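# Move floor cartons onto the far-end aisle shelves

## Task

Pick up every carton lying on the aisle floor and set each one on a shelf belonging to the final shelving section at the far end of the aisle (either side is fine). A carton only counts if it rests directly on a shelf board (not stacked on another carton), sits level and does not overhang the shelf edge. The robot toppling or finishing in a tilted state fails the task.

## Robot and tools

ROBOT. TidyBot++: a wheeled base (0.54 m long, 0.50 m wide, 0.38 m tall) on four driven casters, carrying a single seven-joint arm with a two-finger gripper. The shoulder sits 0.12 m ahead of the base centre, 0.68 m up. Arm segments: upper arm 0.42 m, forearm 0.31 m, hand 0.31 m. The arm begins folded, hand down, wrist poking up to 0.08 m beyond the base front. Cameras: base_camera (fixed on the base, looking forward) and wrist_camera (fisheye, looks along the hand).

FRAMES. Base frame: origin on the floor below the base centre, x ahead, y to the left, z up, metres. The odometry frame is the base frame as it stood when the scene began. hand_pose is reported in the base frame: x, y, z of the point midway between the closed finger pads, then quaternion qw, qx, qy, qz. The hand's own z axis runs out along the fingers; the fingers open along its y axis.

move. One action per call, built from any of: base, joints, target, plus optional speeds and min_time_s. Parts start together and may finish separately.
- base: an object with translate_m (forward +, -2 to 2 m), strafe_m (left +, -2 to 2 m), rotate_rad (counter-clockwise from above +, -6.3 to 6.3 rad). All are offsets from where the base last reported itself, measured along its axes at command start, not positions.
- joints: absolute angles keyed joint_1_rad to joint_7_rad, plus gripper_pos (0 open, 1 closed; finger gap roughly 85 x (1 - gripper_pos) mm). Ranges: joint_2_rad ±2.249, joint_4_rad ±2.579, joint_6_rad ±2.099; the others are unlimited and travel the short way, so turn more than half a revolution in several steps. joint_1_rad positive turns the arm clockwise from above, the reverse of rotate_rad.
- target: one list of seven numbers [x, y, z, qw, qx, qy, qz], an absolute hand pose in the base frame, metres. With target, joints may only contain gripper_pos, otherwise the call is refused.
- speeds: caps for this action only: translate_m / strafe_m 0.05 to 0.5 m/s (give one value under just one key when combining them), rotate_rad 0.1 to 1.57 rad/s, gripper_pos 0.234 to 0.993 per s.
- min_time_s: 0.1 to 8 s, the shortest duration for each arm motion.
- cameras: list of base_camera, wrist_camera or all; [] for none. blocking: true (default) waits until everything settles; false returns in about 0.5 s while motion continues. A call with no action just reports state and images.

wait(seconds 0 to 10, cameras) lets time pass, returning early once motions settle. stop(cameras) brakes every running motion. zoom_image(camera, region [x0, y0, x1, y1] in pixels, at most 504 per side) enlarges part of the newest image. read_manual gives licence texts only. finished_scene(scene) ends the scene; call nothing after it in the same reply. Scene 1 is practice and may be skipped.

RESULTS. base_status, joint_status, hand_status read moving, done, off_target (resting short, possibly still pressing), contact_stop or time_out (real stops; the first result showing one cancels the rest of that reply's move/wait/finished_scene calls), not_followed / joint command not followed (a self-collision or reachability check withheld the targets; cause: explains). torque_fault means a joint sensor saturated: the arm freezes 10 s. base_odometry counts wheel turns (slip shows as travel); heading in rad. base_tilt in degrees, forward and right positive. motor_effort is percent of max torque, with the peak of the last action in brackets. hand_target is where the hand would be with all joints on target. on_its_own lists unrequested actions. ARM HIT flags a hard collision with the base or arm. MOTOR HOT appears at 60 °C; at 75 °C an OVER-TEMPERATURE FAULT lets the arm sag for 30 to 60 s and keys say limit_stop_at_motor_heat; resend targets afterwards. scene_time shows elapsed scene time.

PRACTICAL NOTES. After target, the hand typically settles within 3 cm; fix residual error by adding (wanted minus hand_pose) to the last target. To keep a loaded hand still, resend hand_target, not hand_pose. Loads make the arm droop; the controller does not compensate. A straight-down hand can rise to only about 0.94 m, and only near the base. Poses that point forward, low and close to the base can miss or drive the arm into the base; the arm never avoids obstacles. Unreachable poses wander up to 10 s then time_out. Gripper off_target means it closed on something and now squeezes about 100 to 140 N; use the slow gripper speed for gentler grip. Closing pushes fingertips about 13 mm further out.

AVOID. Do not drive or turn while the raised arm is snagged (above about 0.6 m this can tip the robot); do not reach far over furniture straight from folded or swing a stretched arm sideways. Back away or retract to cure a lean. Never ram shelves or walls, drop cartons from height, release a moving carton, crush or yank it, or hold loads stretched out for long. Time counts, thinking included, so keep replies short.

Each tool is called after "Emit:" in YAML: its name, and indented under it one key for each argument.

## Session

Emit:
move:

Scene clock: 0.00 s.
Motor temperatures (°C): [32 30 23 26 33 37 34]
base_odometry: x=+0.000 y=+0.000 heading=+0.000
base_tilt: forward=-0.2 right=+0.7
base_status: not commanded
joint_positions: joint_1_rad=-0.035 joint_2_rad=-0.313 joint_3_rad=+3.132 joint_4_rad=-2.544 joint_5_rad=-0.036 joint_6_rad=-0.845 joint_7_rad=+1.531 gripper_pos=+0.000
joint_status: not commanded
motor_effort: joint_1_rad=+0 joint_2_rad=-2 joint_3_rad=+0 joint_4_rad=+12 joint_5_rad=+0 joint_6_rad=+0 joint_7_rad=+0
hand_pose: x=+0.2578 y=+0.0157 z=+0.5788 quat_wxyz=(-0.014, +0.999, -0.009, +0.032) (m; base frame)
hand_target: x=+0.2577 y=+0.0157 z=+0.5788 quat_wxyz=(-0.014, +0.999, -0.009, +0.032) (m; base frame)
hand_status: not commanded
pictures: base_camera, wrist_camera

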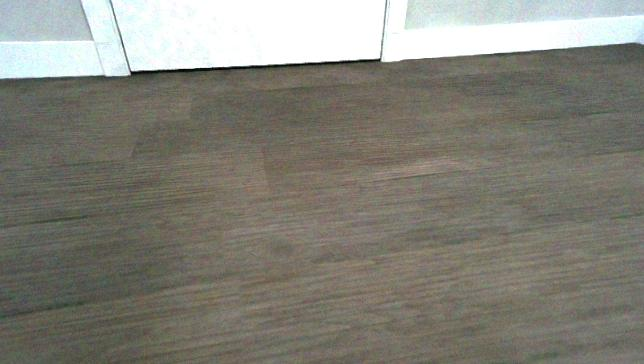

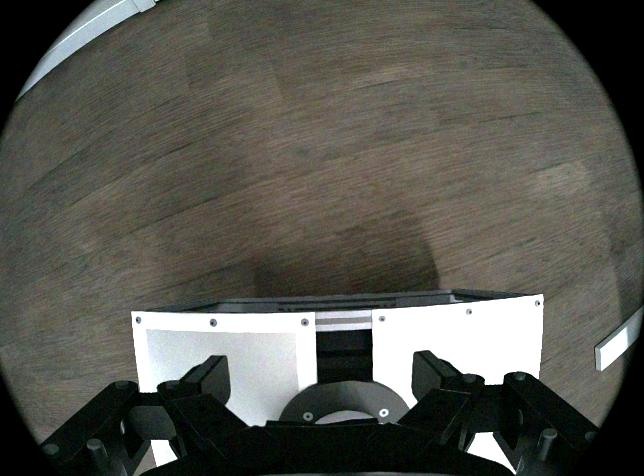

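Emit:
move:
  joints: {"joint_2_rad": -0.4, "joint_4_rad": -2.4, "joint_6_rad": 0.5}
  cameras: ["wrist_camera"]

Scene clock: 9.27 s.
move: done
base_odometry: x=+0.000 y=+0.000 heading=+0.000
base_tilt: forward=-0.2 right=+0.7
base_status: not commanded
joint_positions: joint_1_rad=-0.035 joint_2_rad=-0.375 joint_3_rad=+3.132 joint_4_rad=-2.424 joint_5_rad=-0.036 joint_6_rad=+0.452 joint_7_rad=+1.531 gripper_pos=+0.000
joint_status: all done
motor_effort: joint_1_rad=+0(0) joint_2_rad=-6(7) joint_3_rad=+0(1) joint_4_rad=+17(18) joint_5_rad=+0(1) joint_6_rad=+8(8) joint_7_rad=+0(1)
hand_pose: x=+0.5547 y=+0.0165 z=+0.9208 quat_wxyz=(-0.034, +0.716, -0.014, +0.697)
hand_target: x=+0.5511 y=+0.0161 z=+0.9604 quat_wxyz=(-0.035, +0.682, -0.014, +0.731)
hand_status: not commanded
wrist_camera: T_world_to_cam=[[0.01526, -0.99627, -0.08492, 0.08594], [-0.03845, 0.08428, -0.9957, 0.99237], [0.99914, 0.01846, -0.03702, -0.38163]] pos_world=[0.41814, 0.00903, 0.98128]

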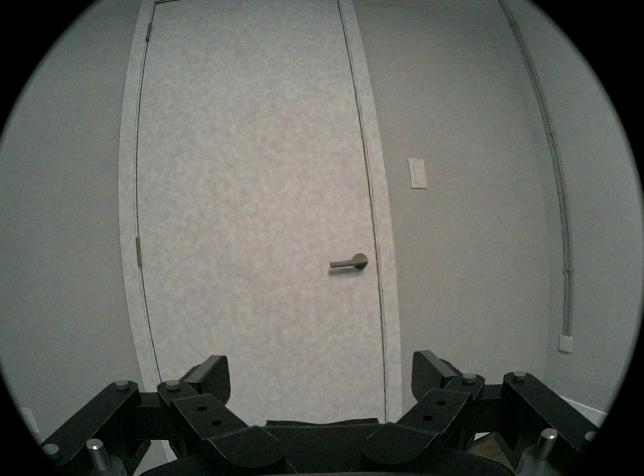

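Emit:
move:
  base: {"rotate_rad": 1.57}
  cameras: ["all"]

Emit:
move:
  base: {"rotate_rad": 1.57}
  cameras: ["all"]

Emit:
move:
  base: {"rotate_rad": 1.57}
  cameras: ["all"]

Scene clock: 14.33 s.
move: done
base_odometry: x=+0.000 y=+0.000 heading=+1.570
base_tilt: forward=-0.2 right=+0.7
base_status: done
joint_positions: joint_1_rad=-0.036 joint_2_rad=-0.375 joint_3_rad=+3.132 joint_4_rad=-2.424 joint_5_rad=-0.036 joint_6_rad=+0.453 joint_7_rad=+1.531 gripper_pos=+0.000
joint_status: not commanded
motor_effort: joint_1_rad=+0(1) joint_2_rad=-7(7) joint_3_rad=+0(2) joint_4_rad=+17(18) joint_5_rad=+0(1) joint_6_rad=+8(9) joint_7_rad=+0(1)
hand_pose: x=+0.5547 y=+0.0169 z=+0.9212 quat_wxyz=(-0.034, +0.715, -0.014, +0.698)
hand_target: x=+0.5511 y=+0.0161 z=+0.9604 quat_wxyz=(-0.035, +0.682, -0.014, +0.731)
hand_status: not commanded
pictures: base_camera, wrist_camera
wrist_camera: T_world_to_cam=[[0.01608, -0.99627, -0.08482, 0.08582], [-0.0371, 0.08418, -0.99576, 0.99204], [0.99918, 0.01916, -0.03561, -0.38293]] pos_world=[0.41804, 0.00933, 0.98147]

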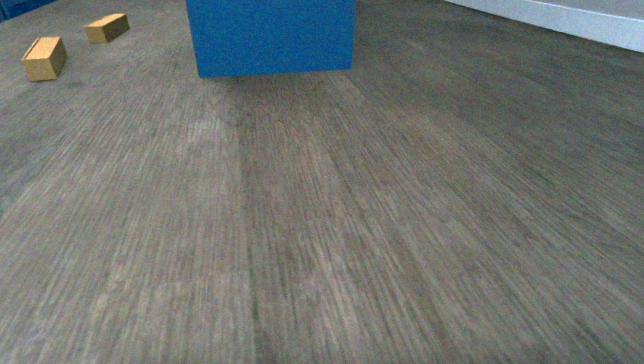

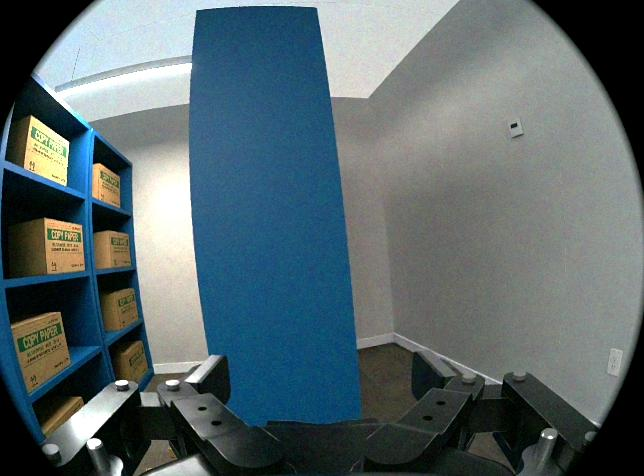

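Scene clock: 16.63 s.
move: done
base_odometry: x=+0.000 y=+0.000 heading=+3.140
base_tilt: forward=-0.2 right=+0.7
base_status: done
joint_positions: joint_1_rad=-0.036 joint_2_rad=-0.375 joint_3_rad=+3.132 joint_4_rad=-2.424 joint_5_rad=-0.036 joint_6_rad=+0.453 joint_7_rad=+1.531 gripper_pos=+0.000
joint_status: not commanded
motor_effort: joint_1_rad=+0(1) joint_2_rad=-6(7) joint_3_rad=+0(2) joint_4_rad=+17(17) joint_5_rad=+0(1) joint_6_rad=+8(8) joint_7_rad=+0(1)
hand_pose: x=+0.5547 y=+0.0171 z=+0.9212 quat_wxyz=(-0.034, +0.715, -0.014, +0.698)
hand_target: x=+0.5511 y=+0.0161 z=+0.9604 quat_wxyz=(-0.035, +0.682, -0.014, +0.731)
hand_status: not commanded
pictures: base_camera, wrist_camera
wrist_camera: T_world_to_cam=[[0.01648, -0.99626, -0.08484, 0.08577], [-0.03714, 0.08418, -0.99576, 0.99204], [0.99917, 0.01956, -0.03562, -0.38293]] pos_world=[0.41804, 0.00942, 0.98147]

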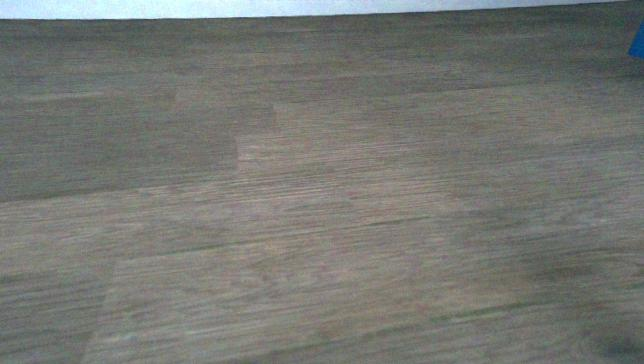

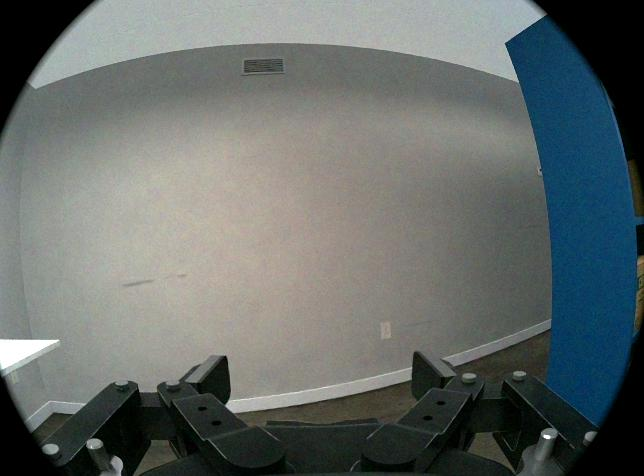

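Scene clock: 18.93 s.
move: done
base_odometry: x=+0.000 y=+0.000 heading=-1.574
base_tilt: forward=-0.2 right=+0.7
base_status: done
joint_positions: joint_1_rad=-0.036 joint_2_rad=-0.375 joint_3_rad=+3.132 joint_4_rad=-2.424 joint_5_rad=-0.036 joint_6_rad=+0.453 joint_7_rad=+1.531 gripper_pos=+0.000
joint_status: not commanded
motor_effort: joint_1_rad=+0(1) joint_2_rad=-6(7) joint_3_rad=+1(2) joint_4_rad=+17(17) joint_5_rad=+1(1) joint_6_rad=+8(8) joint_7_rad=+0(1)
hand_pose: x=+0.5546 y=+0.0172 z=+0.9212 quat_wxyz=(-0.034, +0.715, -0.014, +0.698)
hand_target: x=+0.5511 y=+0.0161 z=+0.9604 quat_wxyz=(-0.035, +0.682, -0.014, +0.731)
hand_status: not commanded
pictures: base_camera, wrist_camera
wrist_camera: T_world_to_cam=[[0.01688, -0.99626, -0.08476, 0.08572], [-0.03717, 0.08409, -0.99577, 0.99204], [0.99917, 0.01996, -0.03561, -0.38294]] pos_world=[0.41804, 0.00962, 0.98147]

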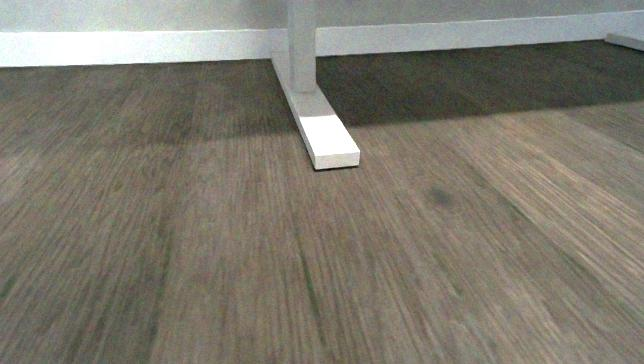

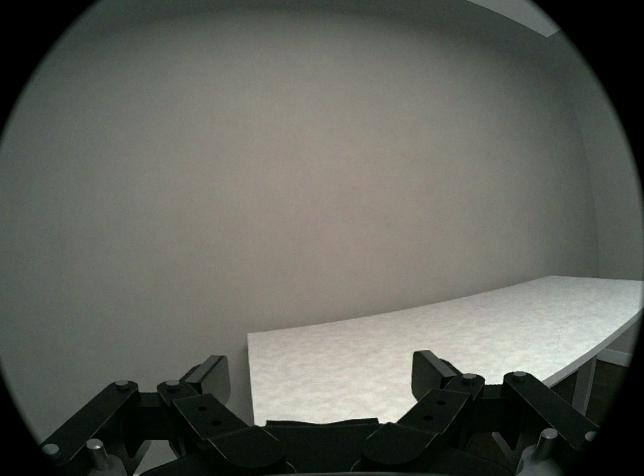

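Emit:
move:
  base: {"rotate_rad": -2.65}
  cameras: ["all"]

Scene clock: 25.03 s.
move: done
base_odometry: x=+0.000 y=+0.000 heading=+2.060
base_tilt: forward=-0.2 right=+0.7
base_status: done
joint_positions: joint_1_rad=-0.037 joint_2_rad=-0.375 joint_3_rad=+3.131 joint_4_rad=-2.424 joint_5_rad=-0.036 joint_6_rad=+0.453 joint_7_rad=+1.531 gripper_pos=+0.000
joint_status: not commanded
motor_effort: joint_1_rad=+0(1) joint_2_rad=-6(7) joint_3_rad=+1(2) joint_4_rad=+17(17) joint_5_rad=+1(1) joint_6_rad=+8(8) joint_7_rad=+0(1)
hand_pose: x=+0.5546 y=+0.0176 z=+0.9213 quat_wxyz=(-0.034, +0.715, -0.013, +0.698)
hand_target: x=+0.5511 y=+0.0161 z=+0.9604 quat_wxyz=(-0.035, +0.682, -0.014, +0.731)
hand_status: not commanded
pictures: base_camera, wrist_camera
wrist_camera: T_world_to_cam=[[0.0176, -0.99626, -0.08459, 0.08545], [-0.03712, 0.08389, -0.99578, 0.99203], [0.99916, 0.02066, -0.03551, -0.38305]] pos_world=[0.41804, 0.00982, 0.98147]

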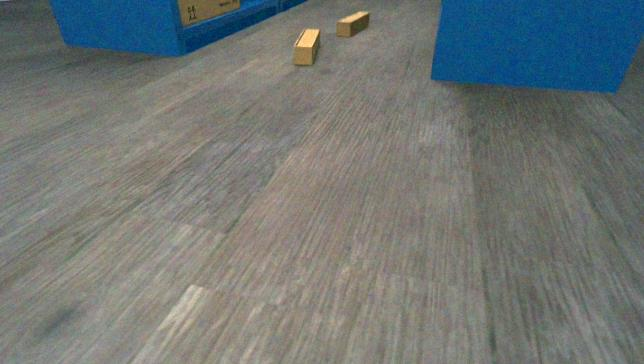

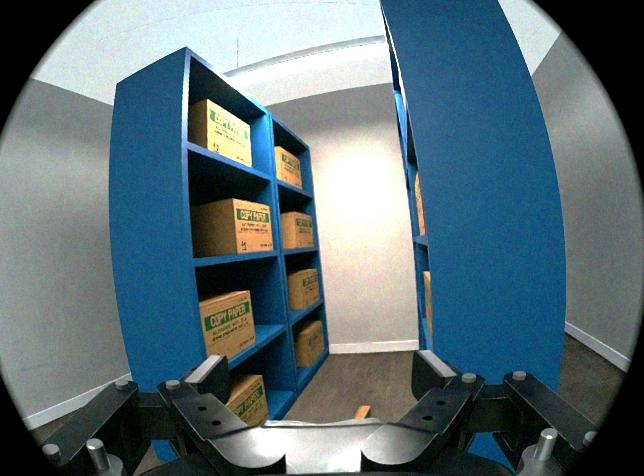

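Emit:
move:
  base: {"rotate_rad": -0.49}

Emit:
move:
  base: {"strafe_m": 0.8}
  cameras: ["all"]

Scene clock: 50.90 s.
move: done
base_odometry: x=+0.000 y=+0.000 heading=+1.570
base_tilt: forward=-0.2 right=+0.7
base_status: done
joint_positions: joint_1_rad=-0.036 joint_2_rad=-0.375 joint_3_rad=+3.131 joint_4_rad=-2.424 joint_5_rad=-0.036 joint_6_rad=+0.453 joint_7_rad=+1.531 gripper_pos=+0.000
joint_status: not commanded
motor_effort: joint_1_rad=+0(1) joint_2_rad=-6(6) joint_3_rad=+1(2) joint_4_rad=+17(18) joint_5_rad=+0(1) joint_6_rad=+8(8) joint_7_rad=+0(0)
hand_pose: x=+0.5547 y=+0.0169 z=+0.9213 quat_wxyz=(-0.034, +0.715, -0.014, +0.698)
hand_target: x=+0.5511 y=+0.0161 z=+0.9604 quat_wxyz=(-0.035, +0.682, -0.014, +0.731)
hand_status: not commanded
pictures: none

Scene clock: 53.87 s.
move: done
base_odometry: x=-0.800 y=+0.001 heading=+1.570
base_tilt: forward=-0.2 right=+0.7
base_status: done
joint_positions: joint_1_rad=-0.036 joint_2_rad=-0.375 joint_3_rad=+3.131 joint_4_rad=-2.424 joint_5_rad=-0.036 joint_6_rad=+0.453 joint_7_rad=+1.531 gripper_pos=+0.000
joint_status: not commanded
motor_effort: joint_1_rad=+0(1) joint_2_rad=-6(7) joint_3_rad=+0(2) joint_4_rad=+17(18) joint_5_rad=+0(1) joint_6_rad=+8(8) joint_7_rad=+0(1)
hand_pose: x=+0.5547 y=+0.0169 z=+0.9213 quat_wxyz=(-0.034, +0.715, -0.014, +0.698)
hand_target: x=+0.5511 y=+0.0161 z=+0.9604 quat_wxyz=(-0.035, +0.682, -0.014, +0.731)
hand_status: not commanded
pictures: base_camera, wrist_camera
wrist_camera: T_world_to_cam=[[0.01619, -0.99627, -0.08473, 0.08568], [-0.03701, 0.08408, -0.99577, 0.99201], [0.99918, 0.01926, -0.03551, -0.38303]] pos_world=[0.41804, 0.00933, 0.98147]

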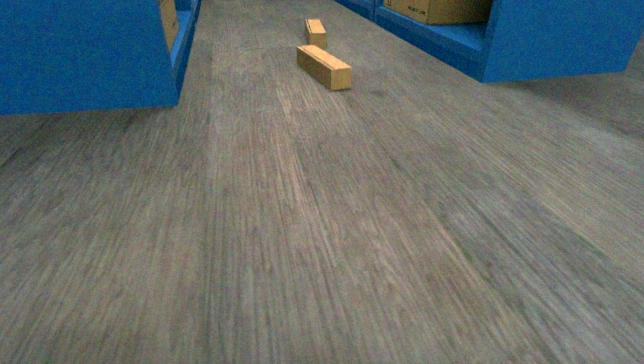

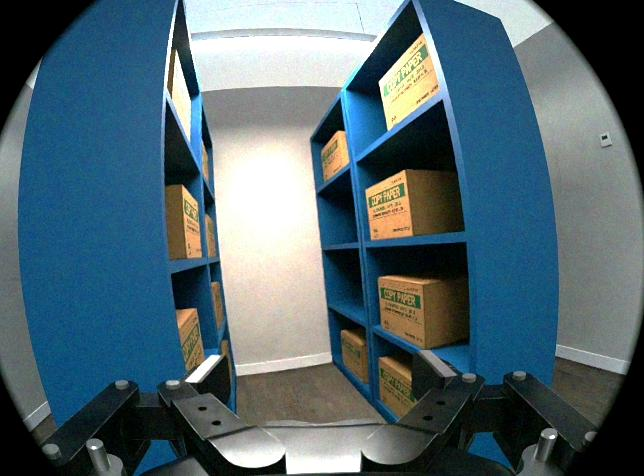

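Emit:
move:
  base: {"rotate_rad": 0.24}

Emit:
move:
  base: {"translate_m": 0.24, "strafe_m": -0.278}
  cameras: ["all"]

Scene clock: 68.60 s.
move: done
base_odometry: x=-0.800 y=+0.001 heading=+1.810
base_tilt: forward=-0.2 right=+0.7
base_status: done
joint_positions: joint_1_rad=-0.036 joint_2_rad=-0.375 joint_3_rad=+3.131 joint_4_rad=-2.424 joint_5_rad=-0.036 joint_6_rad=+0.453 joint_7_rad=+1.531 gripper_pos=+0.000
joint_status: not commanded
motor_effort: joint_1_rad=+0(1) joint_2_rad=-6(7) joint_3_rad=+0(2) joint_4_rad=+17(17) joint_5_rad=+1(1) joint_6_rad=+8(8) joint_7_rad=+0(1)
hand_pose: x=+0.5546 y=+0.0173 z=+0.9213 quat_wxyz=(-0.034, +0.715, -0.014, +0.698)
hand_target: x=+0.5511 y=+0.0161 z=+0.9604 quat_wxyz=(-0.035, +0.682, -0.014, +0.731)
hand_status: not commanded
pictures: none

Scene clock: 70.67 s.
move: done
base_odometry: x=-0.587 y=+0.300 heading=+1.810
base_tilt: forward=-0.2 right=+0.7
base_status: done
joint_positions: joint_1_rad=-0.036 joint_2_rad=-0.383 joint_3_rad=+3.132 joint_4_rad=-2.424 joint_5_rad=-0.036 joint_6_rad=+0.455 joint_7_rad=+1.531 gripper_pos=+0.000
joint_status: not commanded
motor_effort: joint_1_rad=+0(1) joint_2_rad=-6(8) joint_3_rad=+0(2) joint_4_rad=+17(18) joint_5_rad=+0(1) joint_6_rad=+8(9) joint_7_rad=+0(1)
hand_pose: x=+0.5529 y=+0.0170 z=+0.9249 quat_wxyz=(-0.034, +0.712, -0.014, +0.701)
hand_target: x=+0.5511 y=+0.0161 z=+0.9604 quat_wxyz=(-0.035, +0.682, -0.014, +0.731)
hand_status: not commanded
pictures: base_camera, wrist_camera
wrist_camera: T_world_to_cam=[[0.01714, -0.99623, -0.08499, 0.08579], [-0.02817, 0.08448, -0.99603, 0.99096], [0.99946, 0.01946, -0.02661, -0.38951]] pos_world=[0.41575, 0.00932, 0.98395]

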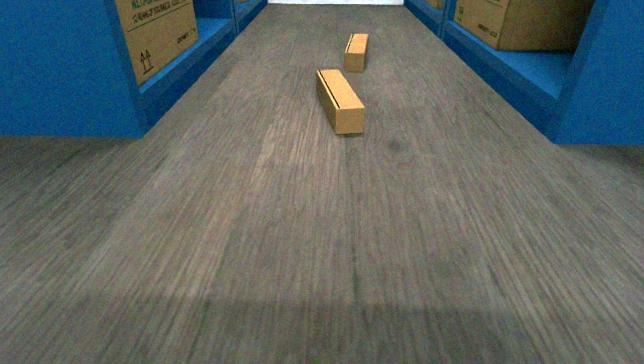

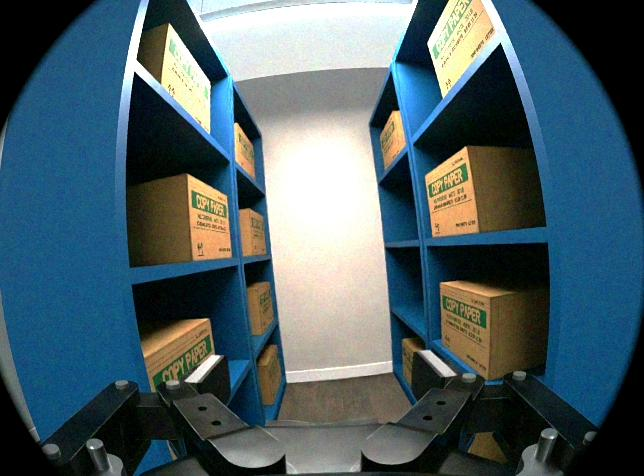

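Emit:
zoom_image:
  camera: "base_camera"
  region: [270, 0, 430, 150]

Emit:
zoom_image:
  camera: "wrist_camera"
  region: [220, 100, 550, 420]

Scaled by 3.150.

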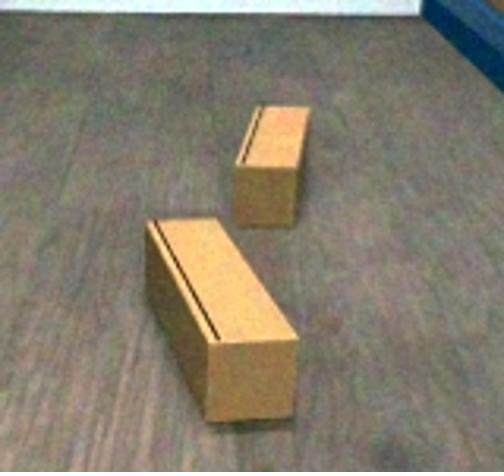

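Scaled by 1.527.

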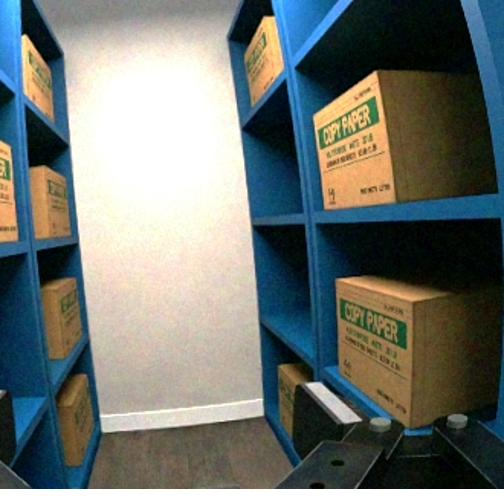

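Emit:
move:
  base: {"translate_m": 0.413, "strafe_m": -0.1}
  speeds: {"translate_m": 0.3}
  cameras: ["all"]

Emit:
move:
  joints: {"joint_1_rad": -0.213, "joint_2_rad": 1.435, "joint_3_rad": 3.1416, "joint_4_rad": -2.018, "joint_5_rad": 0, "joint_6_rad": 1.096, "joint_7_rad": 1.571}
  min_time_s: 4
  cameras: ["all"]

Scene clock: 138.20 s.
move: done
base_odometry: x=-0.587 y=+0.725 heading=+1.810
base_tilt: forward=-0.2 right=+0.7
base_status: done
joint_positions: joint_1_rad=-0.036 joint_2_rad=-0.384 joint_3_rad=+3.132 joint_4_rad=-2.424 joint_5_rad=-0.036 joint_6_rad=+0.456 joint_7_rad=+1.531 gripper_pos=+0.000
joint_status: not commanded
motor_effort: joint_1_rad=+0(0) joint_2_rad=-6(7) joint_3_rad=+0(1) joint_4_rad=+18(18) joint_5_rad=+1(1) joint_6_rad=+8(8) joint_7_rad=+0(1)
hand_pose: x=+0.5525 y=+0.0170 z=+0.9260 quat_wxyz=(-0.034, +0.711, -0.014, +0.702)
hand_target: x=+0.5511 y=+0.0161 z=+0.9604 quat_wxyz=(-0.035, +0.682, -0.014, +0.731)
hand_status: not commanded
pictures: base_camera, wrist_camera
wrist_camera: T_world_to_cam=[[0.01736, -0.99623, -0.08494, 0.08572], [-0.02547, 0.08448, -0.9961, 0.99059], [0.99952, 0.01946, -0.02391, -0.39169]] pos_world=[0.41525, 0.00932, 0.98464]

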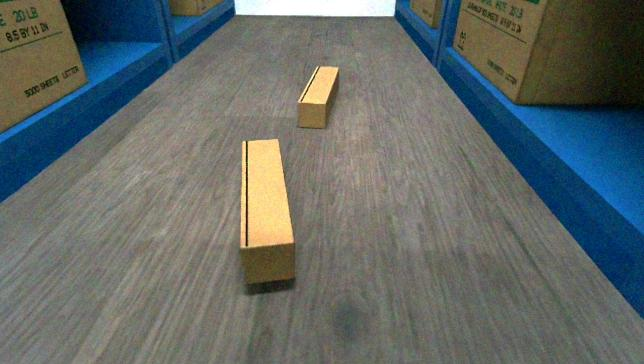

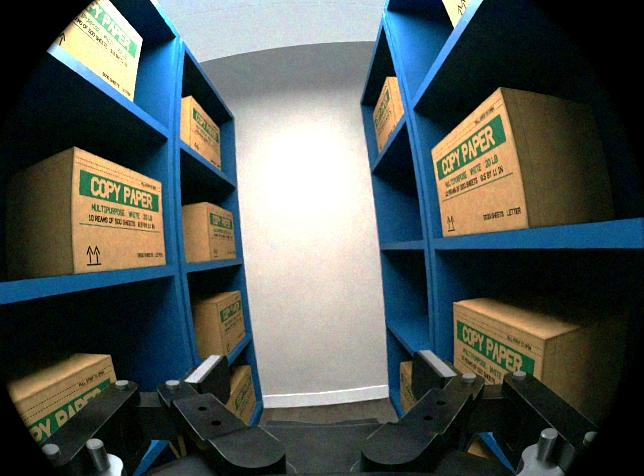

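Scene clock: 142.70 s.
move: done
base_odometry: x=-0.587 y=+0.725 heading=+1.810
base_tilt: forward=-0.1 right=+0.7
base_status: not commanded
joint_positions: joint_1_rad=-0.201 joint_2_rad=+1.394 joint_3_rad=+3.132 joint_4_rad=-2.038 joint_5_rad=-0.036 joint_6_rad=+1.050 joint_7_rad=+1.531 gripper_pos=+0.000
joint_status: all done
motor_effort: joint_1_rad=+0(2) joint_2_rad=-33(36) joint_3_rad=+0(2) joint_4_rad=-1(18) joint_5_rad=+0(1) joint_6_rad=+6(9) joint_7_rad=+0(2)
hand_pose: x=+0.6471 y=+0.1043 z=+0.2291 quat_wxyz=(-0.038, +0.927, +0.060, +0.369)
hand_target: x=+0.6470 y=+0.1156 z=+0.2192 quat_wxyz=(-0.041, +0.919, +0.098, +0.380)
hand_status: not commanded
pictures: base_camera, wrist_camera
wrist_camera: T_world_to_cam=[[0.11891, -0.99244, -0.03053, 0.03334], [-0.73061, -0.06664, -0.67954, 0.69095], [0.67236, 0.10311, -0.733, -0.13909]] pos_world=[0.59436, 0.09347, 0.36859]

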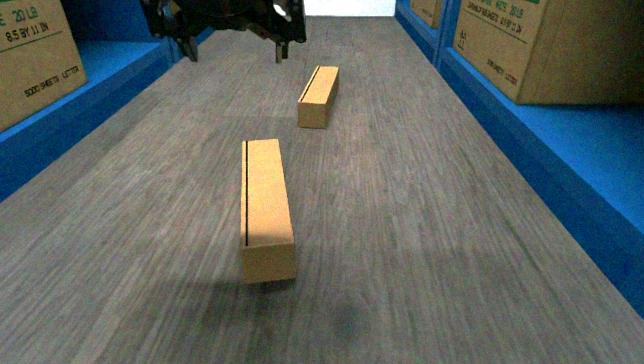

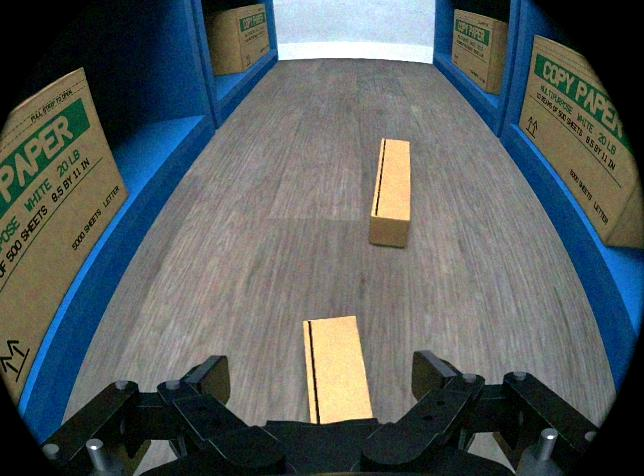

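Emit:
move:
  base: {"strafe_m": -0.02}

Emit:
move:
  joints: {"joint_1_rad": -0.225, "joint_2_rad": 1.68, "joint_3_rad": 3.15, "joint_4_rad": -1.75, "joint_5_rad": 0.036, "joint_6_rad": 1.06, "joint_7_rad": 1.611}
  min_time_s: 3
  cameras: ["all"]

Scene clock: 164.63 s.
move: done
base_odometry: x=-0.568 y=+0.730 heading=+1.810
base_tilt: forward=-0.1 right=+0.7
base_status: done
joint_positions: joint_1_rad=-0.207 joint_2_rad=+1.394 joint_3_rad=+3.134 joint_4_rad=-2.038 joint_5_rad=-0.036 joint_6_rad=+1.051 joint_7_rad=+1.531 gripper_pos=+0.000
joint_status: not commanded
motor_effort: joint_1_rad=+0(2) joint_2_rad=-33(34) joint_3_rad=-1(2) joint_4_rad=-1(1) joint_5_rad=+0(1) joint_6_rad=+6(6) joint_7_rad=+0(1)
hand_pose: x=+0.6473 y=+0.1067 z=+0.2294 quat_wxyz=(-0.038, +0.926, +0.063, +0.369)
hand_target: x=+0.6470 y=+0.1156 z=+0.2192 quat_wxyz=(-0.041, +0.919, +0.098, +0.380)
hand_status: not commanded
pictures: none

Scene clock: 167.93 s.
move: done
base_odometry: x=-0.568 y=+0.730 heading=+1.810
base_tilt: forward=-0.2 right=+0.7
base_status: not commanded
joint_positions: joint_1_rad=-0.212 joint_2_rad=+1.631 joint_3_rad=+3.134 joint_4_rad=-1.771 joint_5_rad=-0.035 joint_6_rad=+1.051 joint_7_rad=+1.554 gripper_pos=+0.000
joint_status: all done
motor_effort: joint_1_rad=+0(2) joint_2_rad=-34(35) joint_3_rad=-1(2) joint_4_rad=+0(1) joint_5_rad=+1(1) joint_6_rad=+6(7) joint_7_rad=+0(1)
hand_pose: x=+0.6678 y=+0.1138 z=+0.1340 quat_wxyz=(-0.037, +0.920, +0.075, +0.383)
hand_target: x=+0.6494 y=+0.1284 z=+0.1113 quat_wxyz=(-0.042, +0.916, +0.138, +0.374)
hand_status: not commanded
pictures: base_camera, wrist_camera
wrist_camera: T_world_to_cam=[[0.14574, -0.98921, -0.01472, 0.01693], [-0.70492, -0.09339, -0.70311, 0.63111], [0.69415, 0.11285, -0.71093, -0.2423]] pos_world=[0.61061, 0.10304, 0.27173]

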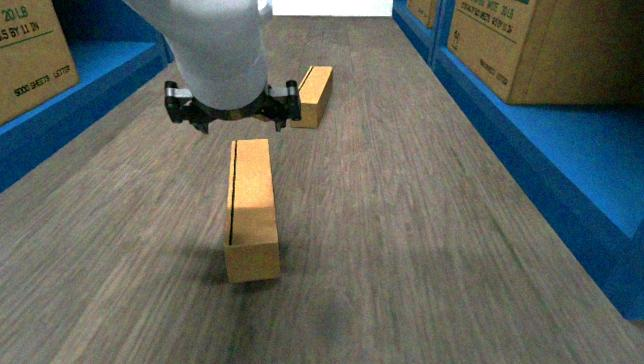

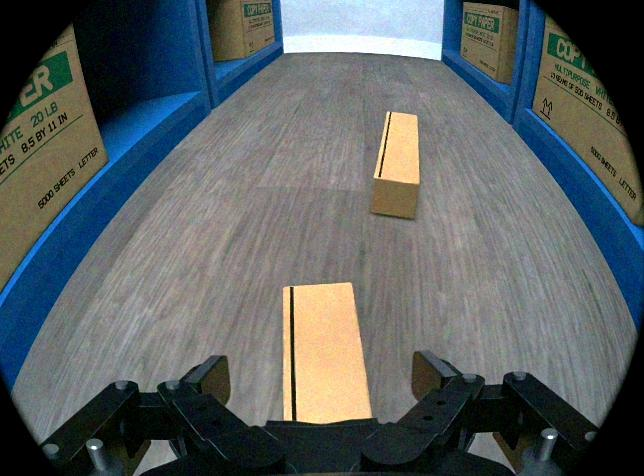

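Emit:
move:
  joints: {"joint_1_rad": -0.2, "joint_2_rad": 1.84, "joint_4_rad": -1.55, "joint_6_rad": 1.0}
  min_time_s: 3
  cameras: ["all"]

Scene clock: 178.37 s.
move: done
base_odometry: x=-0.568 y=+0.730 heading=+1.810
base_tilt: forward=-0.2 right=+0.7
base_status: not commanded
joint_positions: joint_1_rad=-0.212 joint_2_rad=+1.789 joint_3_rad=+3.134 joint_4_rad=-1.572 joint_5_rad=-0.035 joint_6_rad=+1.049 joint_7_rad=+1.554 gripper_pos=+0.000
joint_status: all done
motor_effort: joint_1_rad=+0(2) joint_2_rad=-34(35) joint_3_rad=-1(1) joint_4_rad=+0(1) joint_5_rad=+1(1) joint_6_rad=+6(7) joint_7_rad=+0(1)
hand_pose: x=+0.6788 y=+0.1156 z=+0.0735 quat_wxyz=(-0.038, +0.912, +0.073, +0.401)
hand_target: x=+0.6475 y=+0.1140 z=+0.0376 quat_wxyz=(-0.036, +0.921, +0.128, +0.365)
hand_status: not commanded
pictures: base_camera, wrist_camera
wrist_camera: T_world_to_cam=[[0.14452, -0.98935, -0.01709, 0.01729], [-0.67835, -0.08648, -0.72963, 0.57961], [0.72038, 0.11704, -0.68363, -0.31354]] pos_world=[0.61655, 0.10393, 0.20885]

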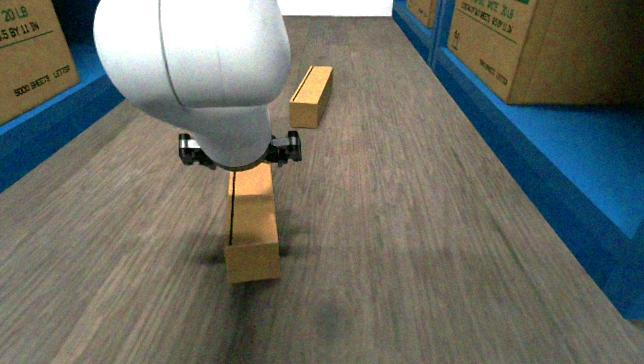

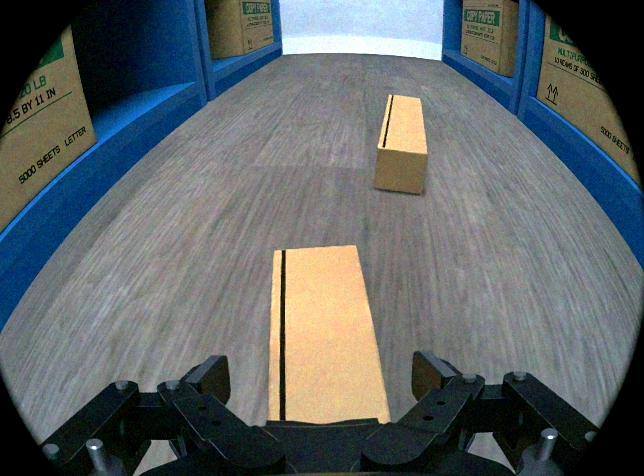

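Emit:
move:
  joints: {"joint_2_rad": 1.87, "joint_4_rad": -1.535, "joint_6_rad": 0.97}
  min_time_s: 2
  cameras: ["all"]

Scene clock: 183.87 s.
move: done
base_odometry: x=-0.568 y=+0.730 heading=+1.810
base_tilt: forward=-0.2 right=+0.7
base_status: not commanded
joint_positions: joint_1_rad=-0.212 joint_2_rad=+1.819 joint_3_rad=+3.134 joint_4_rad=-1.557 joint_5_rad=-0.035 joint_6_rad=+1.020 joint_7_rad=+1.554 gripper_pos=+0.000
joint_status: all done
motor_effort: joint_1_rad=+0(0) joint_2_rad=-34(35) joint_3_rad=-1(1) joint_4_rad=+0(1) joint_5_rad=+0(1) joint_6_rad=+6(7) joint_7_rad=+0(1)
hand_pose: x=+0.6623 y=+0.1123 z=+0.0527 quat_wxyz=(-0.036, +0.921, +0.074, +0.381)
hand_target: x=+0.6294 y=+0.1101 z=+0.0174 quat_wxyz=(-0.035, +0.929, +0.130, +0.344)
hand_status: not commanded
pictures: base_camera, wrist_camera
wrist_camera: T_world_to_cam=[[0.14376, -0.9895, -0.01516, 0.01646], [-0.70901, -0.09229, -0.69913, 0.57234], [0.69039, 0.11126, -0.71483, -0.2933]] pos_world=[0.60592, 0.10174, 0.19074]

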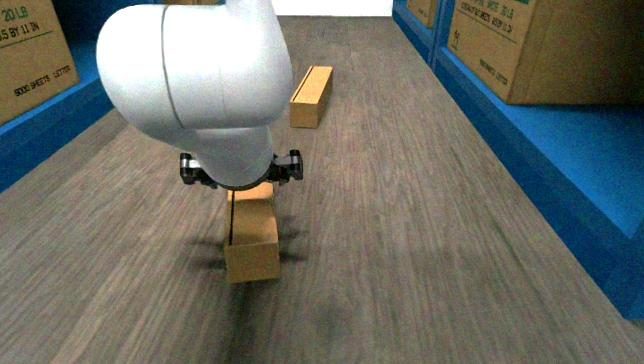

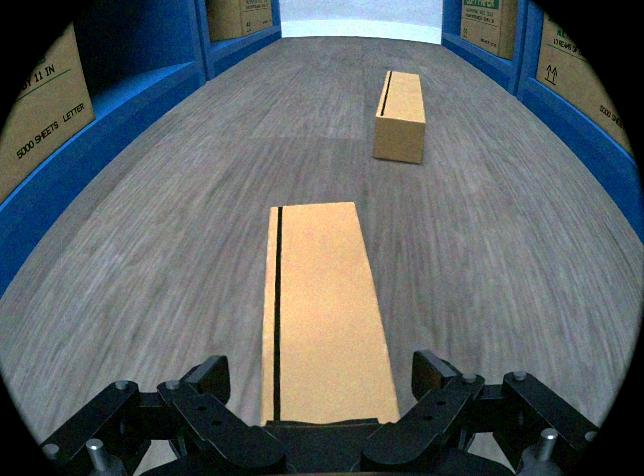

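Emit:
move:
  joints: {"joint_2_rad": 1.9, "joint_4_rad": -1.5, "joint_6_rad": 0.965}
  min_time_s: 2
  cameras: ["all"]

Scene clock: 190.87 s.
move: done
base_odometry: x=-0.568 y=+0.730 heading=+1.810
base_tilt: forward=-0.2 right=+0.7
base_status: not commanded
joint_positions: joint_1_rad=-0.212 joint_2_rad=+1.849 joint_3_rad=+3.134 joint_4_rad=-1.522 joint_5_rad=-0.035 joint_6_rad=+1.015 joint_7_rad=+1.554 gripper_pos=+0.000
joint_status: all done
motor_effort: joint_1_rad=+0(0) joint_2_rad=-34(34) joint_3_rad=+0(1) joint_4_rad=+0(1) joint_5_rad=+1(1) joint_6_rad=+6(7) joint_7_rad=+0(0)
hand_pose: x=+0.6607 y=+0.1119 z=+0.0402 quat_wxyz=(-0.036, +0.921, +0.073, +0.381)
hand_target: x=+0.6270 y=+0.1097 z=+0.0050 quat_wxyz=(-0.035, +0.929, +0.130, +0.344)
hand_status: not commanded
pictures: base_camera, wrist_camera
wrist_camera: T_world_to_cam=[[0.14348, -0.98954, -0.0153, 0.0163], [-0.70906, -0.092, -0.69912, 0.56243], [0.6904, 0.11116, -0.71484, -0.30107]] pos_world=[0.60432, 0.10134, 0.17824]

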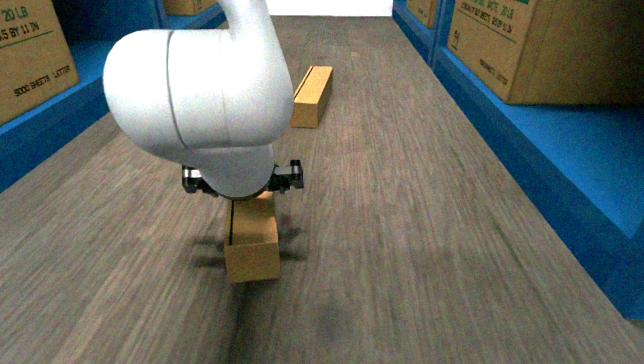

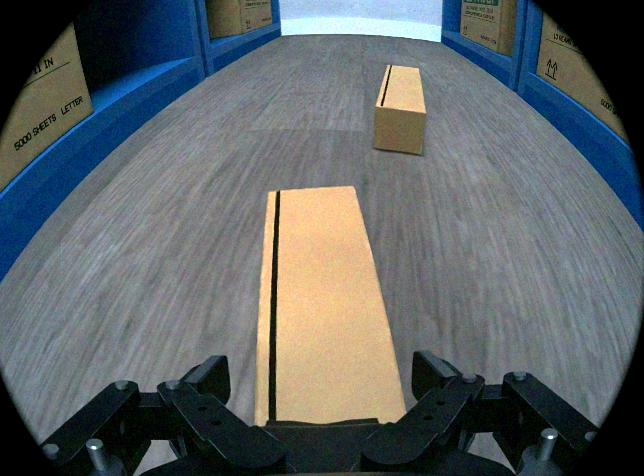

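Emit:
move:
  joints: {"joint_2_rad": 1.923, "joint_4_rad": -1.473, "joint_6_rad": 0.96}
  min_time_s: 2
  cameras: ["all"]

Scene clock: 198.10 s.
move: done
base_odometry: x=-0.568 y=+0.730 heading=+1.810
base_tilt: forward=-0.2 right=+0.7
base_status: not commanded
joint_positions: joint_1_rad=-0.212 joint_2_rad=+1.872 joint_3_rad=+3.134 joint_4_rad=-1.495 joint_5_rad=-0.035 joint_6_rad=+1.010 joint_7_rad=+1.554 gripper_pos=+0.000
joint_status: all done
motor_effort: joint_1_rad=+0(0) joint_2_rad=-33(34) joint_3_rad=-1(1) joint_4_rad=+0(1) joint_5_rad=+0(1) joint_6_rad=+6(7) joint_7_rad=+0(1)
hand_pose: x=+0.6590 y=+0.1115 z=+0.0305 quat_wxyz=(-0.036, +0.921, +0.073, +0.380)
hand_target: x=+0.6248 y=+0.1093 z=-0.0047 quat_wxyz=(-0.035, +0.929, +0.130, +0.344)
hand_status: not commanded
pictures: base_camera, wrist_camera
wrist_camera: T_world_to_cam=[[0.14324, -0.98957, -0.01536, 0.01614], [-0.70974, -0.0919, -0.69844, 0.55477], [0.68975, 0.11095, -0.7155, -0.30633]] pos_world=[0.60272, 0.10094, 0.16854]

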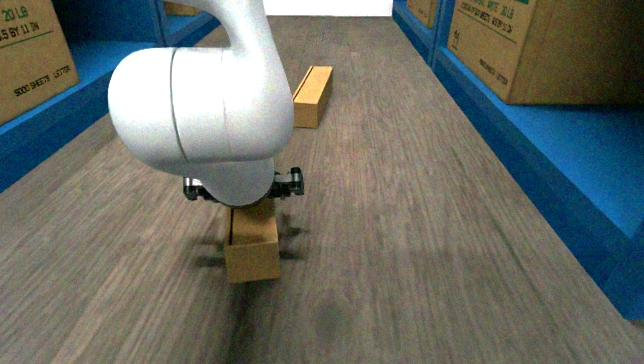

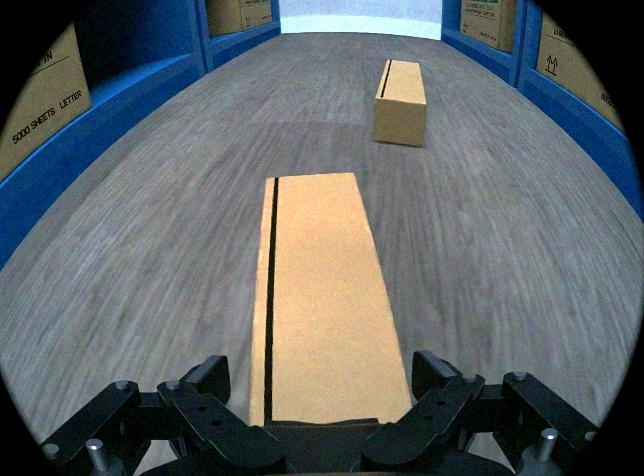

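Emit:
move:
  joints: {"gripper_pos": 0.28}
  speeds: {"gripper_pos": 0.234}
  cameras: ["wrist_camera"]

Emit:
move:
  joints: {"gripper_pos": 0.32}
  speeds: {"gripper_pos": 0.234}
  cameras: ["wrist_camera"]

Scene clock: 201.93 s.
move: done
base_odometry: x=-0.568 y=+0.730 heading=+1.810
base_tilt: forward=-0.2 right=+0.7
base_status: not commanded
joint_positions: joint_1_rad=-0.211 joint_2_rad=+1.872 joint_3_rad=+3.134 joint_4_rad=-1.495 joint_5_rad=-0.035 joint_6_rad=+1.010 joint_7_rad=+1.555 gripper_pos=+0.279
joint_status: all done
motor_effort: joint_1_rad=+0(0) joint_2_rad=-33(34) joint_3_rad=-1(1) joint_4_rad=+0(1) joint_5_rad=+1(1) joint_6_rad=+6(6) joint_7_rad=+0(0)
hand_pose: x=+0.6590 y=+0.1112 z=+0.0305 quat_wxyz=(-0.036, +0.921, +0.073, +0.380)
hand_target: x=+0.6248 y=+0.1093 z=-0.0047 quat_wxyz=(-0.035, +0.929, +0.130, +0.344)
hand_status: not commanded
wrist_camera: T_world_to_cam=[[0.14289, -0.98962, -0.01515, 0.01613], [-0.70978, -0.09179, -0.69842, 0.55476], [0.68978, 0.11055, -0.71553, -0.30628]] pos_world=[0.60272, 0.10075, 0.16854]

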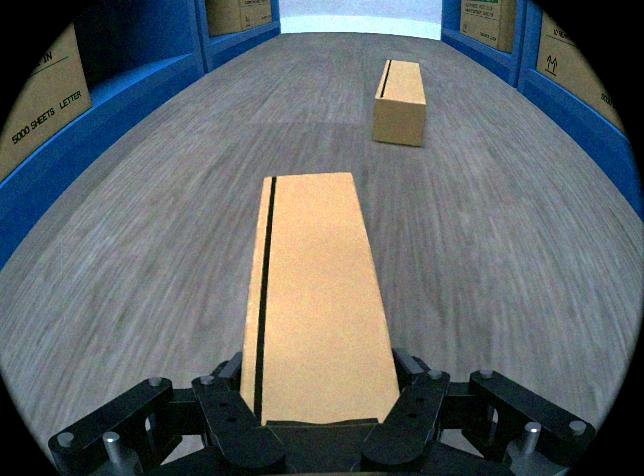

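Scene clock: 202.87 s.
move: done
base_odometry: x=-0.568 y=+0.730 heading=+1.810
base_tilt: forward=-0.2 right=+0.7
base_status: not commanded
joint_positions: joint_1_rad=-0.211 joint_2_rad=+1.872 joint_3_rad=+3.134 joint_4_rad=-1.495 joint_5_rad=-0.033 joint_6_rad=+1.010 joint_7_rad=+1.555 gripper_pos=+0.318
joint_status: all done
motor_effort: joint_1_rad=+0(1) joint_2_rad=-31(33) joint_3_rad=-1(1) joint_4_rad=+1(1) joint_5_rad=+1(1) joint_6_rad=+4(6) joint_7_rad=+0(0)
hand_pose: x=+0.6592 y=+0.1118 z=+0.0305 quat_wxyz=(-0.037, +0.921, +0.074, +0.381)
hand_target: x=+0.6248 y=+0.1093 z=-0.0047 quat_wxyz=(-0.035, +0.929, +0.130, +0.344)
hand_status: not commanded
wrist_camera: T_world_to_cam=[[0.14559, -0.98923, -0.01527, 0.01485], [-0.70921, -0.09359, -0.69876, 0.5549], [0.6898, 0.11256, -0.7152, -0.30667]] pos_world=[0.60292, 0.10114, 0.16864]

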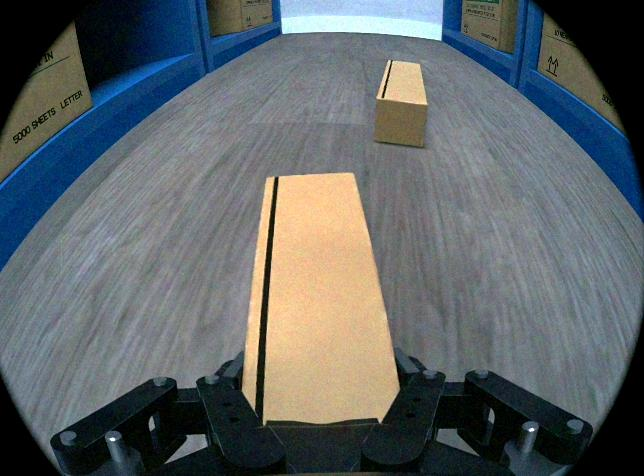

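Emit:
move:
  joints: {"gripper_pos": 0.335}
  speeds: {"gripper_pos": 0.234}

Scene clock: 205.23 s.
move: done
base_odometry: x=-0.568 y=+0.730 heading=+1.810
base_tilt: forward=-0.2 right=+0.7
base_status: not commanded
joint_positions: joint_1_rad=-0.211 joint_2_rad=+1.872 joint_3_rad=+3.134 joint_4_rad=-1.495 joint_5_rad=-0.032 joint_6_rad=+1.010 joint_7_rad=+1.555 gripper_pos=+0.333
joint_status: all done
motor_effort: joint_1_rad=+0(1) joint_2_rad=-28(31) joint_3_rad=-1(1) joint_4_rad=+1(1) joint_5_rad=+0(0) joint_6_rad=+2(4) joint_7_rad=+1(1)
hand_pose: x=+0.6592 y=+0.1120 z=+0.0305 quat_wxyz=(-0.037, +0.921, +0.075, +0.381)
hand_target: x=+0.6248 y=+0.1093 z=-0.0047 quat_wxyz=(-0.035, +0.929, +0.130, +0.344)
hand_status: not commanded
pictures: none

Emit:
move:
  joints: {"gripper_pos": 0.345}
  speeds: {"gripper_pos": 0.234}

Scene clock: 207.90 s.
move: done
base_odometry: x=-0.568 y=+0.730 heading=+1.810
base_tilt: forward=-0.2 right=+0.7
base_status: not commanded
joint_positions: joint_1_rad=-0.211 joint_2_rad=+1.872 joint_3_rad=+3.134 joint_4_rad=-1.495 joint_5_rad=-0.032 joint_6_rad=+1.010 joint_7_rad=+1.555 gripper_pos=+0.340
joint_status: all done
motor_effort: joint_1_rad=+0(1) joint_2_rad=-28(28) joint_3_rad=-1(1) joint_4_rad=+2(2) joint_5_rad=+1(1) joint_6_rad=+1(3) joint_7_rad=+0(1)
hand_pose: x=+0.6592 y=+0.1120 z=+0.0305 quat_wxyz=(-0.037, +0.921, +0.075, +0.381)
hand_target: x=+0.6248 y=+0.1093 z=-0.0047 quat_wxyz=(-0.035, +0.929, +0.130, +0.344)
hand_status: not commanded
pictures: none

Emit:
move:
  joints: {"joint_2_rad": 1.57, "joint_4_rad": -1.884, "joint_6_rad": 1.03}
  min_time_s: 3
  cameras: ["all"]

Scene clock: 214.37 s.
move: done
base_odometry: x=-0.568 y=+0.730 heading=+1.810
base_tilt: forward=-0.1 right=+0.7
base_status: not commanded
joint_positions: joint_1_rad=-0.211 joint_2_rad=+1.625 joint_3_rad=+3.134 joint_4_rad=-1.863 joint_5_rad=-0.032 joint_6_rad=+1.010 joint_7_rad=+1.555 gripper_pos=+0.340
joint_status: all done
motor_effort: joint_1_rad=+0(1) joint_2_rad=-33(34) joint_3_rad=+0(1) joint_4_rad=-2(3) joint_5_rad=+1(1) joint_6_rad=+5(6) joint_7_rad=+0(1)
hand_pose: x=+0.6135 y=+0.1028 z=+0.1182 quat_wxyz=(-0.030, +0.942, +0.079, +0.324)
hand_target: x=+0.6358 y=+0.1114 z=+0.1484 quat_wxyz=(-0.035, +0.928, +0.128, +0.349)
hand_status: not commanded
pictures: base_camera, wrist_camera
wrist_camera: T_world_to_cam=[[0.14776, -0.98899, -0.00824, 0.01178], [-0.78653, -0.11245, -0.60723, 0.62142], [0.59962, 0.09621, -0.79448, -0.14496]] pos_world=[0.57394, 0.09548, 0.26227]

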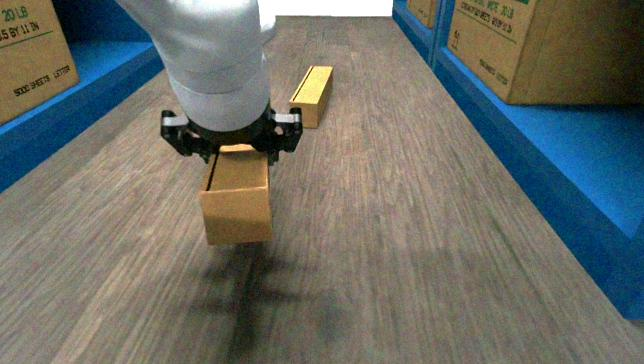

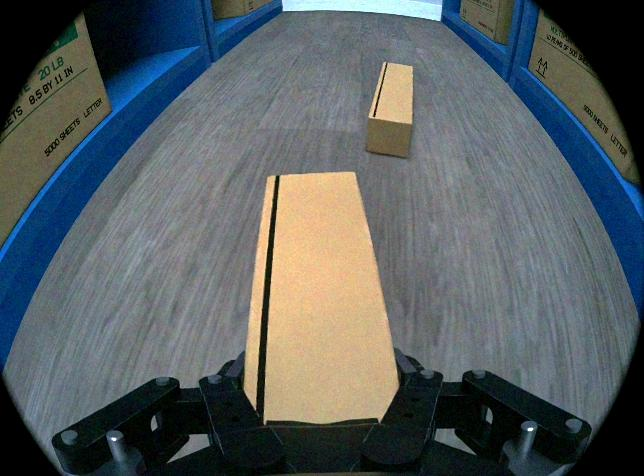

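Emit:
move:
  joints: {"joint_1_rad": 0.31, "joint_2_rad": 1.66, "joint_4_rad": -1.45, "joint_6_rad": 0.71}
  min_time_s: 4
  cameras: ["all"]

Scene clock: 232.97 s.
move: done
base_odometry: x=-0.568 y=+0.730 heading=+1.810
base_tilt: forward=-0.2 right=+0.7
base_status: not commanded
joint_positions: joint_1_rad=+0.304 joint_2_rad=+1.625 joint_3_rad=+3.137 joint_4_rad=-1.474 joint_5_rad=-0.032 joint_6_rad=+0.758 joint_7_rad=+1.555 gripper_pos=+0.340
joint_status: all done
motor_effort: joint_1_rad=+0(2) joint_2_rad=-40(40) joint_3_rad=+0(2) joint_4_rad=+4(4) joint_5_rad=+1(1) joint_6_rad=+6(7) joint_7_rad=+0(1)
hand_pose: x=+0.7450 y=-0.1993 z=+0.1284 quat_wxyz=(+0.059, +0.907, -0.162, +0.385)
hand_target: x=+0.7290 y=-0.1909 z=+0.1004 quat_wxyz=(+0.061, +0.926, -0.107, +0.357)
hand_status: not commanded
pictures: base_camera, wrist_camera
wrist_camera: T_world_to_cam=[[-0.35798, -0.93347, -0.02213, 0.0833], [-0.65175, 0.26677, -0.70996, 0.68545], [0.66863, -0.23972, -0.70389, -0.31678]] pos_world=[0.68837, -0.18105, 0.26551]

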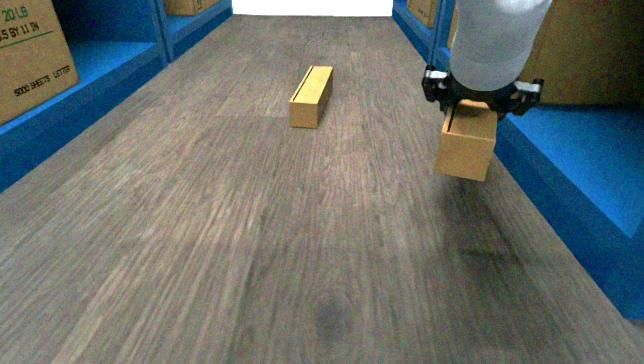

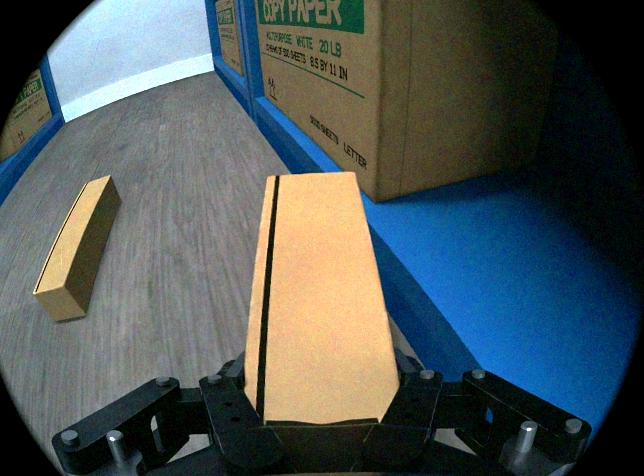

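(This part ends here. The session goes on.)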